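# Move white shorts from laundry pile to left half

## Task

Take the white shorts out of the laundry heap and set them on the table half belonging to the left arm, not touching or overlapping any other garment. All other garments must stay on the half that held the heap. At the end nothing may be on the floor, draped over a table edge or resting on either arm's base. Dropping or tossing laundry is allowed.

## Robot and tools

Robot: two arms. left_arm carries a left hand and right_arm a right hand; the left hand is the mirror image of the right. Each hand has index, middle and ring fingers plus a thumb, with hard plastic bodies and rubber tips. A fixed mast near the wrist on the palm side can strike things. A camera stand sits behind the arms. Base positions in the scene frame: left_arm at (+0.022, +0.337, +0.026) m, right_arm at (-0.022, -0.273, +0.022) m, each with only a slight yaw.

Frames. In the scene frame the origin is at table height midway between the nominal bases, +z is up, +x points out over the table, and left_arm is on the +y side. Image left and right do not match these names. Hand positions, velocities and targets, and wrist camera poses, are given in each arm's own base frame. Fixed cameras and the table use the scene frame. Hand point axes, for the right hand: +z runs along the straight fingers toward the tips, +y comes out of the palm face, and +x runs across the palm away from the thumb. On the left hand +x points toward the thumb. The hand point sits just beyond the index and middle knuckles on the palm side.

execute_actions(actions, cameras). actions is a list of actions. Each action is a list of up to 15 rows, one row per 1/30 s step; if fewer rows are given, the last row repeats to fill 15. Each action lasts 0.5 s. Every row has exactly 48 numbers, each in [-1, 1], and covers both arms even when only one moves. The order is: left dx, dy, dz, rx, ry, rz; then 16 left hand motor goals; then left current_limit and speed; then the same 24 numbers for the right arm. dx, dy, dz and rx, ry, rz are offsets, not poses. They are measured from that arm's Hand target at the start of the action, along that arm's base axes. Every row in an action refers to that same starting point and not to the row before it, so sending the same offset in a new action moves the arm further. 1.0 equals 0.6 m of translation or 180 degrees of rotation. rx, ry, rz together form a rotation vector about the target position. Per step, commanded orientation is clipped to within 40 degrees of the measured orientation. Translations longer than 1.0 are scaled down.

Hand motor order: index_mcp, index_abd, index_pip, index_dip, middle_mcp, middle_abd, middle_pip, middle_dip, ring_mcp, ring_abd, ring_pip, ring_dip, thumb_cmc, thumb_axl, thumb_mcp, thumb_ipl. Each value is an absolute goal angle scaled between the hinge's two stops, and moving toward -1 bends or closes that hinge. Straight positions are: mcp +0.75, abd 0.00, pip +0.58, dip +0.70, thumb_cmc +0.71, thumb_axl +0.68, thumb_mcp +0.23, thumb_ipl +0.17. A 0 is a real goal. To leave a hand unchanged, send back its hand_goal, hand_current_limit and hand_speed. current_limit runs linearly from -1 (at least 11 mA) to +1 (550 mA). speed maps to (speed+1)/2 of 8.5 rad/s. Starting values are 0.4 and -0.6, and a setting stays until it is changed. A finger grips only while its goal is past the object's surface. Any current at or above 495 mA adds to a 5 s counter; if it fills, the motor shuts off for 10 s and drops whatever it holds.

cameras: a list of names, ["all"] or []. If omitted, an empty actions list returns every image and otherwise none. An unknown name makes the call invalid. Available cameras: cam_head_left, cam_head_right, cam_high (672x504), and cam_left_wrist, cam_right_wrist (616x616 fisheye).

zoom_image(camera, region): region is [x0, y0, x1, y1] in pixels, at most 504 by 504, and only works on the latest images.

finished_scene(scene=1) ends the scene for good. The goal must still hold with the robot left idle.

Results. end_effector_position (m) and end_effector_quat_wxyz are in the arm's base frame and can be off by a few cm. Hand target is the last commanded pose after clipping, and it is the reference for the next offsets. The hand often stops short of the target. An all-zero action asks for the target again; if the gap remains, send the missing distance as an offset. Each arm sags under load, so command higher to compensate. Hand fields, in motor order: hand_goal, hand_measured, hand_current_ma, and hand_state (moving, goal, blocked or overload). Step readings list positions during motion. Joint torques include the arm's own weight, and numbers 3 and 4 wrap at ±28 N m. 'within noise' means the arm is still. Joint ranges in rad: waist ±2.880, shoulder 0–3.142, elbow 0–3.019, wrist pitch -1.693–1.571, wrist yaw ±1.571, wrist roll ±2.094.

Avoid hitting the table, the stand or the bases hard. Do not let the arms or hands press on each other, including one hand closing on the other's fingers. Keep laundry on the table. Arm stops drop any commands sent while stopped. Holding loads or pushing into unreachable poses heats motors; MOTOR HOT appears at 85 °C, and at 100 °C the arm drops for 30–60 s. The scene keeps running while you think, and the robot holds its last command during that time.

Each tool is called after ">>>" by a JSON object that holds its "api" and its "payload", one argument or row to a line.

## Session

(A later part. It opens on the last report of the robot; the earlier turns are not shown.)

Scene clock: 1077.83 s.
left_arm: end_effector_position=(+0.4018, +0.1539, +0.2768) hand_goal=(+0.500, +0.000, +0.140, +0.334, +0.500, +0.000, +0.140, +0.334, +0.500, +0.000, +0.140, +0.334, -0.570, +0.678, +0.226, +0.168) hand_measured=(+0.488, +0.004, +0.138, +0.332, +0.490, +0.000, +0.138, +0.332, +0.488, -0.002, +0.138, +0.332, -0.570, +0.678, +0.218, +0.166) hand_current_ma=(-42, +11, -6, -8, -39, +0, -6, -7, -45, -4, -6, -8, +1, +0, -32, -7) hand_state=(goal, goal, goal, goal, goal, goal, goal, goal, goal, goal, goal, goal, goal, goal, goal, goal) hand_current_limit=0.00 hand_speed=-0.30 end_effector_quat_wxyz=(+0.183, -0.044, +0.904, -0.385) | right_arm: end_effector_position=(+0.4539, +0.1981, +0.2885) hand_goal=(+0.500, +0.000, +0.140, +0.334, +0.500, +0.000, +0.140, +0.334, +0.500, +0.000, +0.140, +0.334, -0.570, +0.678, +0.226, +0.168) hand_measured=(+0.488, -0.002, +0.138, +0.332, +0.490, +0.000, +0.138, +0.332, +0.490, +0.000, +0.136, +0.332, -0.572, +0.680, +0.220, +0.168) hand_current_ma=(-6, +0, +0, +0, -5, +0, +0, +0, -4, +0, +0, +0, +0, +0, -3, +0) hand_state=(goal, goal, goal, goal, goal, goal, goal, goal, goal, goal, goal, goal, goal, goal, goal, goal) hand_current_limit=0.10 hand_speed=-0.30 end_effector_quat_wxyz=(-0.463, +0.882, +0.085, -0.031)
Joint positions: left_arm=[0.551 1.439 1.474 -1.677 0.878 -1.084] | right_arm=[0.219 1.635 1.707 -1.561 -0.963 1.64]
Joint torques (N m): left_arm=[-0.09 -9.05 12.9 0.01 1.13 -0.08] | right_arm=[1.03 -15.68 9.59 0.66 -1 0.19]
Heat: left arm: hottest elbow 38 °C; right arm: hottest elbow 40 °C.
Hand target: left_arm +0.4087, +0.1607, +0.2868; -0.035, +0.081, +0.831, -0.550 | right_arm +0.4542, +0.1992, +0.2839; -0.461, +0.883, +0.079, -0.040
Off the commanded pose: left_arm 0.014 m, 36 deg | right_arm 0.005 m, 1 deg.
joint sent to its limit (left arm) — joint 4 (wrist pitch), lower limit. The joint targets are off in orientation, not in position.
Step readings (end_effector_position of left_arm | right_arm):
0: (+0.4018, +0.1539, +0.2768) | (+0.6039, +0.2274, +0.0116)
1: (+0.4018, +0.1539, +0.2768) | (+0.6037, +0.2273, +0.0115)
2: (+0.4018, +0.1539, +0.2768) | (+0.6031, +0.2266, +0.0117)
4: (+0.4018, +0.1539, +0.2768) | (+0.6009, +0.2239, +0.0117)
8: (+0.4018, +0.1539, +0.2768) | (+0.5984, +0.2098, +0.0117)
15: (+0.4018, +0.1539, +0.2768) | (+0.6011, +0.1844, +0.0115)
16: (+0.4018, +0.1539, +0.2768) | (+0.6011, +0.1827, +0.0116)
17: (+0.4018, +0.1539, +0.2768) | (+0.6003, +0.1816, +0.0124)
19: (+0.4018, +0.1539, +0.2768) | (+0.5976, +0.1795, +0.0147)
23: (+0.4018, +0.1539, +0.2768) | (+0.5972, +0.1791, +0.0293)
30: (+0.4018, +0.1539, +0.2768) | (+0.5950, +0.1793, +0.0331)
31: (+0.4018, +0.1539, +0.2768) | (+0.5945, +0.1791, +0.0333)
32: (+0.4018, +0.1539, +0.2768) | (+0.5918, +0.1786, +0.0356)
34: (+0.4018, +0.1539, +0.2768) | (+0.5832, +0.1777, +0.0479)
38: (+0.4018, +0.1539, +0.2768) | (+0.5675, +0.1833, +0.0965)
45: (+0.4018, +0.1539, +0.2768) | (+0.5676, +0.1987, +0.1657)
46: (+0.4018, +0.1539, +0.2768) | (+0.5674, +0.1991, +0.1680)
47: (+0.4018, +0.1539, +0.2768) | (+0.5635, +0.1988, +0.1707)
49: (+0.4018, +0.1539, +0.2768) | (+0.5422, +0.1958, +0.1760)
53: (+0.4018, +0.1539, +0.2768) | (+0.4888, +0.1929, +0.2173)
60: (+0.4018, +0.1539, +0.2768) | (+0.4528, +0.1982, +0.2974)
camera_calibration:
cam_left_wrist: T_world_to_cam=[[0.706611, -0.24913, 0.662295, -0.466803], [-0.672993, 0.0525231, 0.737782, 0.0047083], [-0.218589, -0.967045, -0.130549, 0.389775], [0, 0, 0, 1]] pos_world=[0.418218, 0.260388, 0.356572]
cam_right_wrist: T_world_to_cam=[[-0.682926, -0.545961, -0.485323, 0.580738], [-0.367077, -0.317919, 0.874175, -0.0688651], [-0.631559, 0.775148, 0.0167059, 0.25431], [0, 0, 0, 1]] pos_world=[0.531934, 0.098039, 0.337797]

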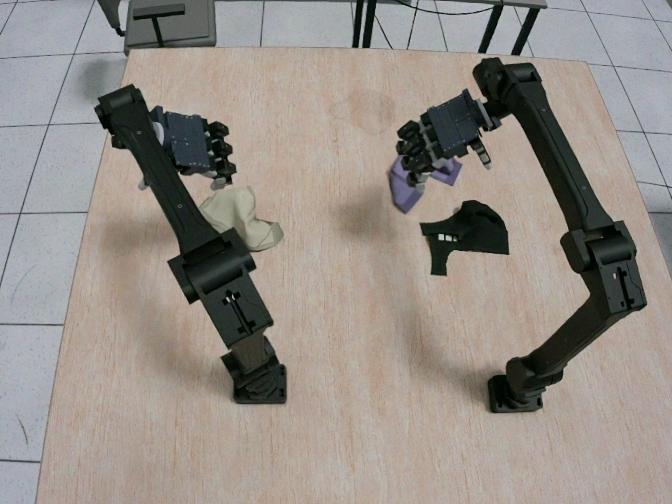

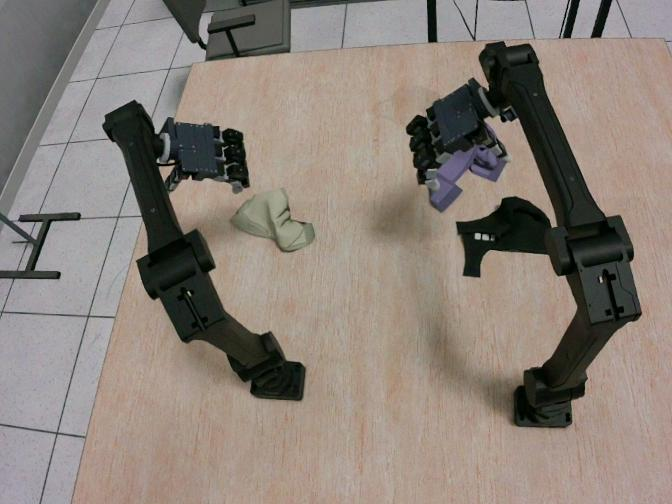

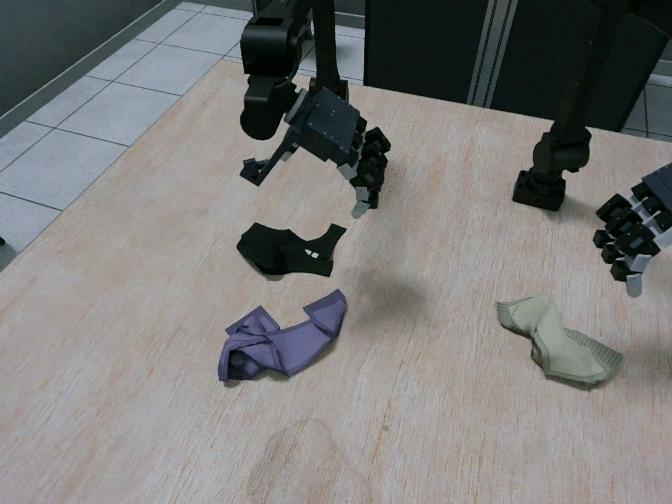

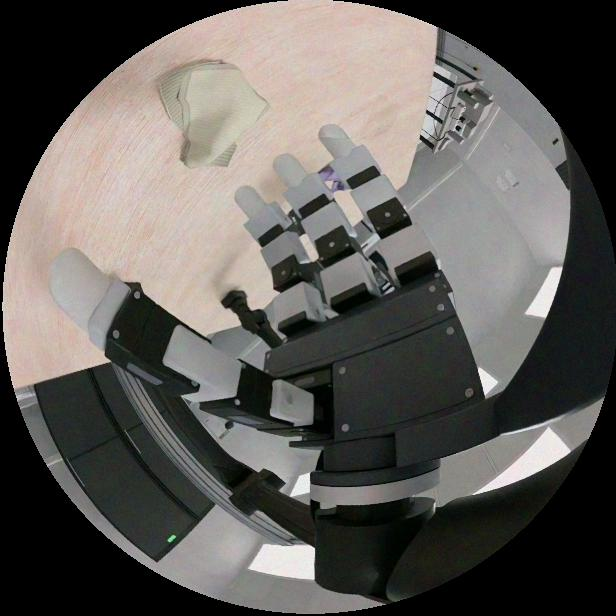

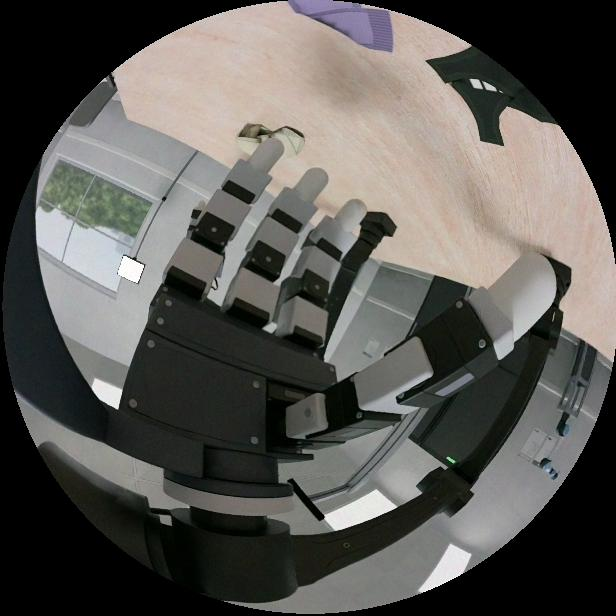

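>>> {"api": "execute_actions", "payload": {
  "actions": [
    [[0,0,0,0,0,0,0.5,0,0.139,0.333,0.5,0,0.139,0.333,0.5,0,0.139,0.333,-0.571,0.678,0.225,0.168,0,-0.3,0.162,0.087,-0.12,0,0,0,0.548,0,0.139,0.333,0.548,0,0.139,0.333,0.548,0,0.139,0.333,-0.571,0.678,0.225,0.168,0.1,-0.3]],
    [[0,0,0,0,0,0,0.5,0,0.139,0.333,0.5,0,0.139,0.333,0.5,0,0.139,0.333,-0.571,0.678,0.225,0.168,0,-0.3,0,0,-0.18,0,0,0,0.548,0,0.139,0.333,0.548,0,0.139,0.333,0.548,0,0.139,0.333,-0.571,0.678,0.225,0.168,0.1,-0.3]]
  ],
  "cameras": ["cam_high", "cam_right_wrist", "cam_head_left"]
}}

Scene clock: 1104.90 s.
left_arm: end_effector_position=(+0.4018, +0.1539, +0.2768) hand_goal=(+0.500, +0.000, +0.140, +0.334, +0.500, +0.000, +0.140, +0.334, +0.500, +0.000, +0.140, +0.334, -0.570, +0.678, +0.226, +0.168) hand_measured=(+0.488, +0.004, +0.138, +0.332, +0.490, +0.000, +0.138, +0.332, +0.488, -0.002, +0.138, +0.332, -0.570, +0.678, +0.218, +0.166) hand_current_ma=(-42, +11, -6, -8, -39, +0, -6, -7, -45, -4, -6, -8, +1, +0, -32, -7) hand_state=(goal, goal, goal, goal, goal, goal, goal, goal, goal, goal, goal, goal, goal, goal, goal, goal) hand_current_limit=0.00 hand_speed=-0.30 end_effector_quat_wxyz=(+0.183, -0.044, +0.904, -0.385) | right_arm: end_effector_position=(+0.5491, +0.2480, +0.1085) hand_goal=(+0.548, +0.000, +0.140, +0.334, +0.548, +0.000, +0.140, +0.334, +0.548, +0.000, +0.140, +0.334, -0.570, +0.678, +0.226, +0.168) hand_measured=(+0.534, -0.002, +0.138, +0.332, +0.536, +0.000, +0.138, +0.332, +0.536, +0.000, +0.136, +0.332, -0.570, +0.680, +0.220, +0.168) hand_current_ma=(-7, +0, +0, +0, -6, +0, +0, +0, -5, +0, +0, +0, +0, +0, -2, +0) hand_state=(goal, goal, goal, goal, goal, goal, goal, goal, goal, goal, goal, goal, goal, goal, goal, goal) hand_current_limit=0.10 hand_speed=-0.30 end_effector_quat_wxyz=(-0.462, +0.883, +0.080, -0.039)
Joint positions: left_arm=[0.551 1.439 1.474 -1.677 0.878 -1.084] | right_arm=[0.265 1.969 1.697 -1.17 -0.958 1.723]
Joint torques (N m): left_arm=[-0.03 -8.94 12.93 0.03 1.1 -0.05] | right_arm=[1.26 -20.07 9.43 1.42 -1.06 0.07]
Heat: left arm: hottest elbow 38 °C; right arm: hottest elbow 38 °C.
Hand target: left_arm +0.4087, +0.1607, +0.2868; -0.035, +0.081, +0.831, -0.550 | right_arm +0.5513, +0.2513, +0.1040; -0.461, +0.883, +0.078, -0.040
Off the commanded pose: left_arm 0.014 m, 36 deg | right_arm 0.006 m, 0 deg.
joint sent to its limit (left arm) — joint 4 (wrist pitch), lower limit. The joint targets are off in orientation, not in position.
Step readings (end_effector_position of left_arm | right_arm):
0: (+0.4018, +0.1539, +0.2768) | (+0.4539, +0.1981, +0.2885)
1: (+0.4018, +0.1539, +0.2768) | (+0.4540, +0.1981, +0.2881)
2: (+0.4018, +0.1539, +0.2768) | (+0.4564, +0.1995, +0.2859)
4: (+0.4018, +0.1539, +0.2768) | (+0.4736, +0.2068, +0.2776)
8: (+0.4018, +0.1539, +0.2768) | (+0.5143, +0.2276, +0.2354)
15: (+0.4018, +0.1539, +0.2768) | (+0.5288, +0.2419, +0.1696)
16: (+0.4018, +0.1539, +0.2768) | (+0.5296, +0.2424, +0.1685)
17: (+0.4018, +0.1539, +0.2768) | (+0.5327, +0.2432, +0.1681)
19: (+0.4018, +0.1539, +0.2768) | (+0.5443, +0.2469, +0.1638)
23: (+0.4018, +0.1539, +0.2768) | (+0.5481, +0.2479, +0.1389)
30: (+0.4018, +0.1539, +0.2768) | (+0.5473, +0.2474, +0.1089)
camera_calibration:
cam_right_wrist: T_world_to_cam=[[-0.693065, -0.547327, -0.469142, 0.589793], [-0.350486, -0.312857, 0.882769, 0.127976], [-0.629937, 0.776244, 0.025, 0.276726], [0, 0, 0, 1]] pos_world=[0.627939, 0.148041, 0.156805]
Images, in order (width x height): cam_head_left 672x504, cam_high 672x504, cam_right_wrist 616x616.

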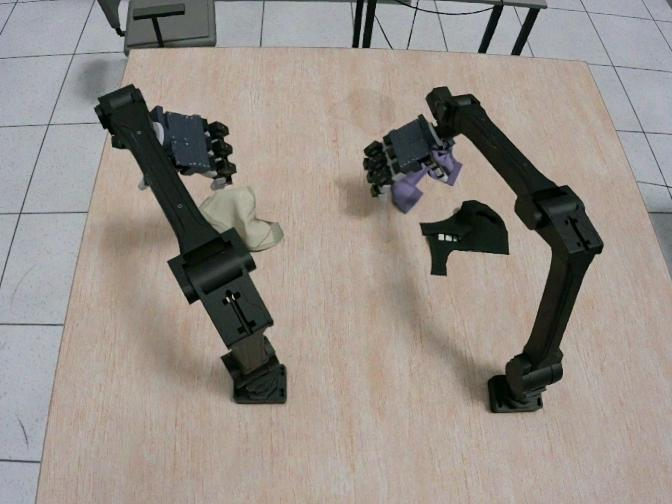

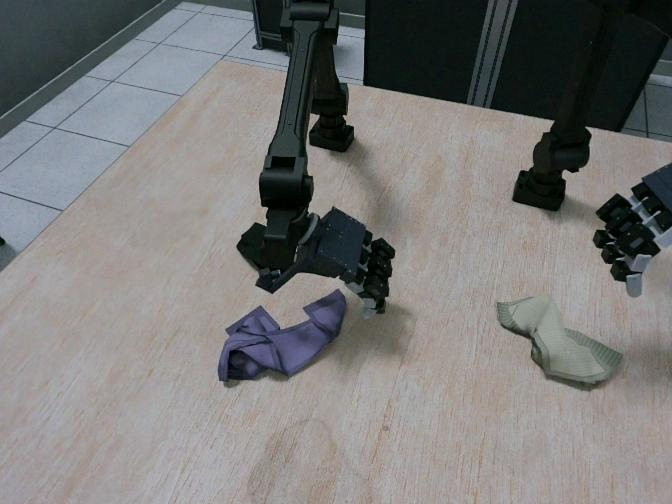

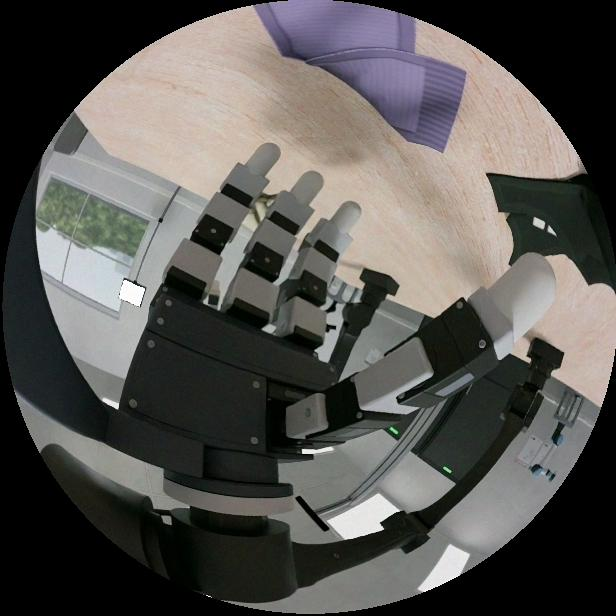

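>>> {"api": "execute_actions", "payload": {
  "actions": [
    [[0,0,0,0,0,0,0.5,0,0.139,0.333,0.5,0,0.139,0.333,0.5,0,0.139,0.333,-0.571,0.678,0.225,0.168,0,-0.3,0.03,0,-0.12,0,0,0,0.548,0,0.139,0.333,0.548,0,0.139,0.333,0.548,0,0.139,0.333,-0.571,0.678,0.225,0.168,0.1,-0.3]],
    [[0,0,0,0,0,0,0.5,0,0.139,0.333,0.5,0,0.139,0.333,0.5,0,0.139,0.333,-0.571,0.678,0.225,0.168,0,-0.3,0,0,-0.02,0,0,0,0.1,0,0.139,0.333,0.1,0,0.139,0.333,0.1,0,0.139,0.333,-0.571,0.678,0.1,0.168,0.3,-0.5]],
    [[0,0,0,0,0,0,0.5,0,0.139,0.333,0.5,0,0.139,0.333,0.5,0,0.139,0.333,-0.571,0.678,0.225,0.168,0,-0.3,0,0,-0.035,0,0,0,-0.15,0,0.139,0.333,-0.15,0,0.139,0.333,-0.15,0,0.139,0.333,-0.571,0.678,-0.05,0.168,0.3,-0.5]],
    [[0,0,0,0,0,0,0.5,0,0.139,0.333,0.5,0,0.139,0.333,0.5,0,0.139,0.333,-0.571,0.678,0.225,0.168,0,-0.3,0,-0.05,-0.01,0,0,0,-0.35,0,0.1,0.25,-0.35,0,0.1,0.25,-0.35,0,0.1,0.25,-0.571,0.678,-0.2,0.1,0.3,-0.5]],
    [[0,0,0,0,0,0,0.5,0,0.139,0.333,0.5,0,0.139,0.333,0.5,0,0.139,0.333,-0.571,0.678,0.225,0.168,0,-0.3,0,-0.1,0,0,0,0,-0.35,0,0.1,0.25,-0.35,0,0.1,0.25,-0.35,0,0.1,0.25,-0.571,0.678,-0.2,0.1,0.3,-0.5]]
  ],
  "cameras": ["cam_high"]
}}

Scene clock: 1124.63 s.
left_arm: end_effector_position=(+0.4018, +0.1539, +0.2768) hand_goal=(+0.500, +0.000, +0.140, +0.334, +0.500, +0.000, +0.140, +0.334, +0.500, +0.000, +0.140, +0.334, -0.570, +0.678, +0.226, +0.168) hand_measured=(+0.488, +0.004, +0.138, +0.332, +0.490, +0.000, +0.138, +0.332, +0.488, -0.002, +0.138, +0.332, -0.570, +0.678, +0.218, +0.166) hand_current_ma=(-42, +11, -6, -8, -39, +0, -6, -7, -45, -4, -6, -8, +1, +0, -32, -7) hand_state=(goal, goal, goal, goal, goal, goal, goal, goal, goal, goal, goal, goal, goal, goal, goal, goal) hand_current_limit=0.00 hand_speed=-0.30 end_effector_quat_wxyz=(+0.183, -0.044, +0.904, -0.385) | right_arm: end_effector_position=(+0.5741, +0.1932, +0.0293) hand_goal=(-0.350, +0.000, +0.100, +0.250, -0.350, +0.000, +0.100, +0.250, -0.350, +0.000, +0.100, +0.250, -0.570, +0.678, -0.200, +0.100) hand_measured=(-0.178, -0.002, +0.132, +0.276, -0.342, +0.000, +0.106, +0.254, +0.360, -0.006, +0.170, +0.278, -0.570, +0.680, -0.084, +0.138) hand_current_ma=(+358, +0, +27, +19, +3, +0, +2, +1, +357, -1, +107, +21, +0, +0, +358, +61) hand_state=(blocked, goal, blocked, blocked, goal, goal, goal, goal, blocked, goal, blocked, blocked, goal, goal, blocked, blocked) hand_current_limit=0.30 hand_speed=-0.50 end_effector_quat_wxyz=(-0.483, +0.867, +0.124, -0.012)
Joint positions: left_arm=[0.551 1.439 1.474 -1.677 0.878 -1.084] | right_arm=[0.159 2.076 1.645 -1.151 -1.009 1.44]
Joint torques (N m): left_arm=[0.15 -9.11 12.89 0.05 1.11 -0.07] | right_arm=[-1.79 -17.03 7.71 0.46 1.15 0.36]
Heat: left arm: hottest elbow 39 °C; right arm: hottest elbow 38 °C.
Hand target: left_arm +0.4087, +0.1607, +0.2868; -0.035, +0.081, +0.831, -0.550 | right_arm +0.5694, +0.1612, -0.0070; -0.461, +0.883, +0.078, -0.040
Off the commanded pose: left_arm 0.014 m, 36 deg | right_arm 0.049 m, 7 deg.
joint sent to its limit (left arm) — joint 4 (wrist pitch), lower limit. The joint targets are off in orientation, not in position.
Step readings (end_effector_position of left_arm | right_arm):
0: (+0.4018, +0.1539, +0.2768) | (+0.5491, +0.2480, +0.1085)
1: (+0.4018, +0.1539, +0.2768) | (+0.5494, +0.2481, +0.1083)
2: (+0.4018, +0.1539, +0.2768) | (+0.5512, +0.2485, +0.1069)
4: (+0.4018, +0.1539, +0.2768) | (+0.5581, +0.2505, +0.1007)
8: (+0.4018, +0.1539, +0.2768) | (+0.5649, +0.2524, +0.0730)
15: (+0.4018, +0.1539, +0.2768) | (+0.5616, +0.2530, +0.0375)
16: (+0.4018, +0.1539, +0.2768) | (+0.5618, +0.2527, +0.0374)
17: (+0.4018, +0.1539, +0.2768) | (+0.5620, +0.2531, +0.0377)
19: (+0.4018, +0.1539, +0.2768) | (+0.5630, +0.2551, +0.0383)
23: (+0.4018, +0.1539, +0.2768) | (+0.5623, +0.2627, +0.0389)
30: (+0.4018, +0.1539, +0.2768) | (+0.5622, +0.2647, +0.0390)
31: (+0.4018, +0.1539, +0.2768) | (+0.5623, +0.2647, +0.0390)
32: (+0.4018, +0.1539, +0.2768) | (+0.5629, +0.2650, +0.0391)
34: (+0.4018, +0.1539, +0.2768) | (+0.5649, +0.2656, +0.0386)
38: (+0.4018, +0.1539, +0.2768) | (+0.5659, +0.2667, +0.0376)
45: (+0.4018, +0.1539, +0.2768) | (+0.5661, +0.2676, +0.0374)
46: (+0.4018, +0.1539, +0.2768) | (+0.5659, +0.2676, +0.0373)
47: (+0.4018, +0.1539, +0.2768) | (+0.5658, +0.2674, +0.0368)
49: (+0.4018, +0.1539, +0.2768) | (+0.5654, +0.2671, +0.0351)
53: (+0.4018, +0.1539, +0.2768) | (+0.5652, +0.2653, +0.0337)
60: (+0.4018, +0.1539, +0.2768) | (+0.5664, +0.2615, +0.0331)
61: (+0.4018, +0.1539, +0.2768) | (+0.5663, +0.2610, +0.0330)
62: (+0.4018, +0.1539, +0.2768) | (+0.5659, +0.2592, +0.0325)
64: (+0.4018, +0.1539, +0.2768) | (+0.5639, +0.2520, +0.0314)
68: (+0.4018, +0.1539, +0.2768) | (+0.5675, +0.2268, +0.0305)
75: (+0.4018, +0.1539, +0.2768) | (+0.5741, +0.1943, +0.0299)
Images, in order (width x height): cam_high 672x504.

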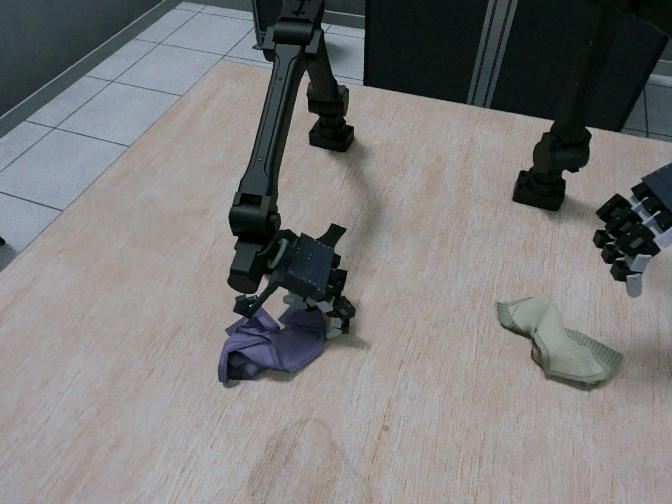

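>>> {"api": "execute_actions", "payload": {
  "actions": [
    [[0,0,0,0,0,0,0.5,0,0.139,0.333,0.5,0,0.139,0.333,0.5,0,0.139,0.333,-0.571,0.678,0.225,0.168,0,-0.3,0,0.03,0.06,0,0,0,0,0,0.139,0.25,0,0,0.139,0.25,0.2,0,0.139,0.25,-0.571,0.678,0.1,0.168,0.2,-0.3]],
    [[0,0,0,0,0,0,0.5,0,0.139,0.333,0.5,0,0.139,0.333,0.5,0,0.139,0.333,-0.571,0.678,0.225,0.168,0,-0.3,0,0,0.15,0,0,0,0.5,0,0.139,0.333,0.5,0,0.139,0.333,0.5,0,0.139,0.333,-0.571,0.678,0.225,0.168,0.1,-0.3]],
    [[0,0,0,0,0,0,0.5,0,0.139,0.333,0.5,0,0.139,0.333,0.5,0,0.139,0.333,-0.571,0.678,0.225,0.168,0,-0.3,-0.15,0,0.2,0,0,0,0.5,0,0.139,0.333,0.5,0,0.139,0.333,0.5,0,0.139,0.333,-0.571,0.678,0.225,0.168,0.1,-0.3]],
    [[0,0,0,0,0,0,0.5,0,0.139,0.333,0.5,0,0.139,0.333,0.5,0,0.139,0.333,-0.571,0.678,0.225,0.168,0,-0.3,-0.15,-0.1,0.1,0,0,0,0.5,0,0.139,0.333,0.5,0,0.139,0.333,0.5,0,0.139,0.333,-0.571,0.678,0.225,0.168,0.1,-0.3]]
  ],
  "cameras": ["all"]
}}

Scene clock: 1142.67 s.
left_arm: end_effector_position=(+0.4018, +0.1539, +0.2768) hand_goal=(+0.500, +0.000, +0.140, +0.334, +0.500, +0.000, +0.140, +0.334, +0.500, +0.000, +0.140, +0.334, -0.570, +0.678, +0.226, +0.168) hand_measured=(+0.488, +0.004, +0.138, +0.332, +0.490, +0.000, +0.138, +0.332, +0.488, -0.002, +0.138, +0.332, -0.570, +0.678, +0.218, +0.166) hand_current_ma=(-42, +11, -6, -8, -39, +0, -6, -7, -45, -4, -6, -8, +1, +0, -32, -7) hand_state=(goal, goal, goal, goal, goal, goal, goal, goal, goal, goal, goal, goal, goal, goal, goal, goal) hand_current_limit=0.00 hand_speed=-0.30 end_effector_quat_wxyz=(+0.183, -0.044, +0.904, -0.385) | right_arm: end_effector_position=(+0.3870, +0.1224, +0.3041) hand_goal=(+0.500, +0.000, +0.140, +0.334, +0.500, +0.000, +0.140, +0.334, +0.500, +0.000, +0.140, +0.334, -0.570, +0.678, +0.226, +0.168) hand_measured=(+0.488, -0.002, +0.142, +0.332, +0.488, +0.000, +0.138, +0.332, +0.490, -0.002, +0.142, +0.332, -0.572, +0.680, +0.220, +0.168) hand_current_ma=(-6, +0, +0, +0, -5, +0, +0, +0, -4, +0, +0, +0, +0, +0, -2, +0) hand_state=(goal, goal, goal, goal, goal, goal, goal, goal, goal, goal, goal, goal, goal, goal, goal, goal) hand_current_limit=0.10 hand_speed=-0.30 end_effector_quat_wxyz=(-0.457, +0.887, +0.068, -0.009)
Joint positions: left_arm=[0.551 1.439 1.474 -1.677 0.878 -1.084] | right_arm=[0.082 1.429 1.519 -1.679 -0.949 1.489]
Joint torques (N m): left_arm=[0.09 -9.29 12.9 -0.02 1.12 -0.08] | right_arm=[0.44 -11.81 9.07 0.55 -1.01 -0.11]
Heat: left arm: hottest elbow 39 °C; right arm: hottest elbow 38 °C.
Hand target: left_arm +0.4087, +0.1607, +0.2868; -0.035, +0.081, +0.831, -0.550 | right_arm +0.3893, +0.1193, +0.2990; -0.461, +0.883, +0.079, -0.040
Off the commanded pose: left_arm 0.014 m, 36 deg | right_arm 0.006 m, 4 deg.
joint sent to its limit (left arm) — joint 4 (wrist pitch), lower limit. The joint targets are off in orientation, not in position.
joint sent to its limit (right arm) — joint 4 (wrist pitch), lower limit. The joint targets are off in orientation, not in position.
Step readings (end_effector_position of left_arm | right_arm):
0: (+0.4018, +0.1539, +0.2768) | (+0.5741, +0.1932, +0.0293)
1: (+0.4018, +0.1539, +0.2768) | (+0.5740, +0.1932, +0.0293)
2: (+0.4018, +0.1539, +0.2768) | (+0.5737, +0.1930, +0.0294)
4: (+0.4018, +0.1539, +0.2768) | (+0.5733, +0.1924, +0.0305)
8: (+0.4018, +0.1539, +0.2768) | (+0.5723, +0.1922, +0.0322)
15: (+0.4018, +0.1539, +0.2768) | (+0.5717, +0.1917, +0.0329)
16: (+0.4018, +0.1539, +0.2768) | (+0.5716, +0.1916, +0.0334)
17: (+0.4018, +0.1539, +0.2768) | (+0.5709, +0.1907, +0.0360)
19: (+0.4018, +0.1539, +0.2768) | (+0.5638, +0.1857, +0.0433)
23: (+0.4018, +0.1539, +0.2768) | (+0.5506, +0.1815, +0.0690)
30: (+0.4018, +0.1539, +0.2768) | (+0.5572, +0.1826, +0.1045)
31: (+0.4018, +0.1539, +0.2768) | (+0.5571, +0.1826, +0.1062)
32: (+0.4018, +0.1539, +0.2768) | (+0.5541, +0.1819, +0.1095)
34: (+0.4018, +0.1539, +0.2768) | (+0.5383, +0.1793, +0.1204)
38: (+0.4018, +0.1539, +0.2768) | (+0.5011, +0.1752, +0.1755)
45: (+0.4018, +0.1539, +0.2768) | (+0.4754, +0.1749, +0.2509)
46: (+0.4018, +0.1539, +0.2768) | (+0.4740, +0.1748, +0.2517)
47: (+0.4018, +0.1539, +0.2768) | (+0.4692, +0.1735, +0.2513)
49: (+0.4018, +0.1539, +0.2768) | (+0.4513, +0.1668, +0.2491)
53: (+0.4018, +0.1539, +0.2768) | (+0.4082, +0.1422, +0.2613)
60: (+0.4018, +0.1539, +0.2768) | (+0.3893, +0.1228, +0.3047)
camera_calibration:
cam_left_wrist: T_world_to_cam=[[0.706611, -0.24913, 0.662295, -0.466803], [-0.672993, 0.0525231, 0.737782, 0.0047083], [-0.218589, -0.967045, -0.130549, 0.389775], [0, 0, 0, 1]] pos_world=[0.418218, 0.260388, 0.356572]
cam_right_wrist: T_world_to_cam=[[-0.697469, -0.517142, -0.496087, 0.506739], [-0.404575, -0.287228, 0.868227, -0.118617], [-0.591487, 0.806266, -0.0088903, 0.258868], [0, 0, 0, 1]] pos_world=[0.458562, 0.0192695, 0.356675]

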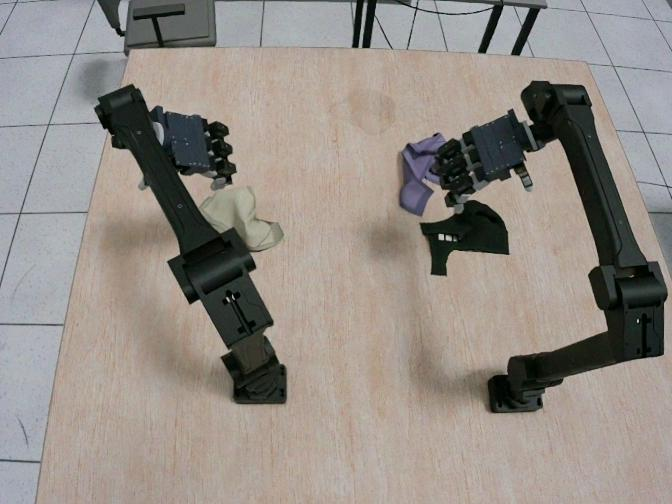

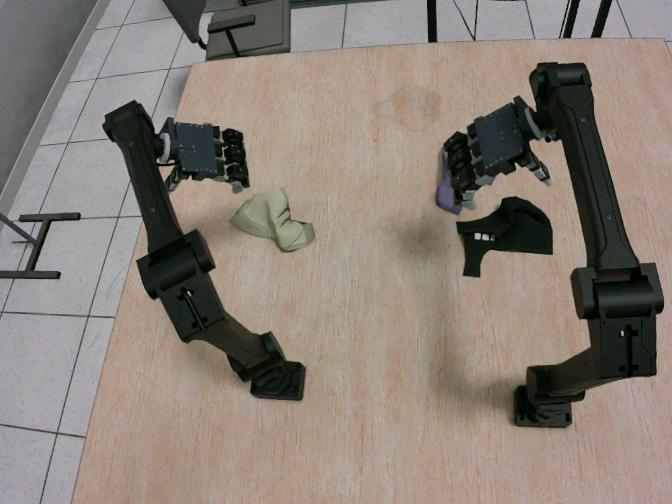

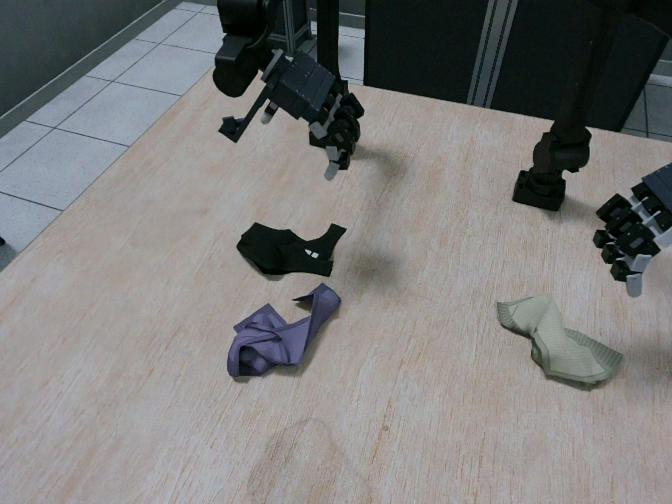

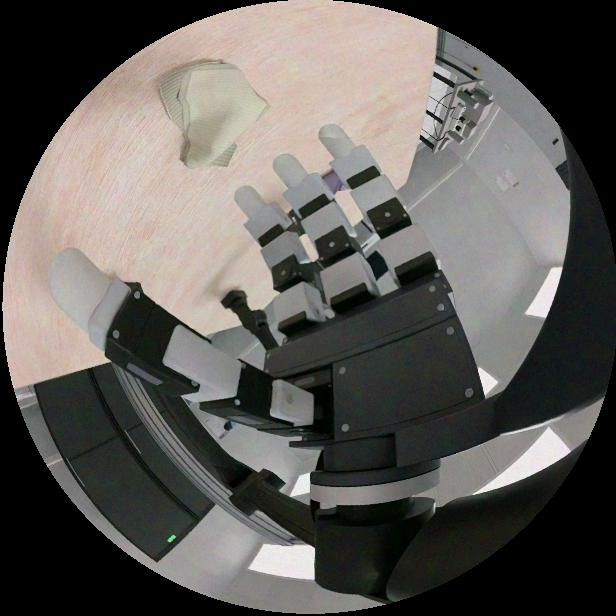

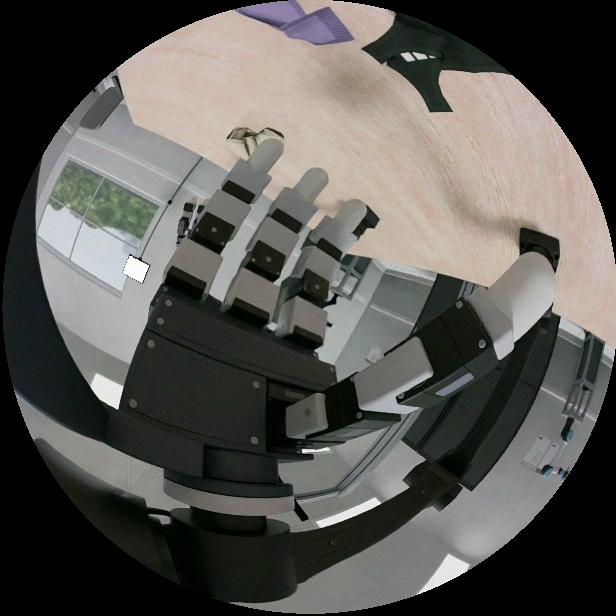

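>>> {"api": "finished_scene", "payload": {

}}

The scene is finished: the task was done.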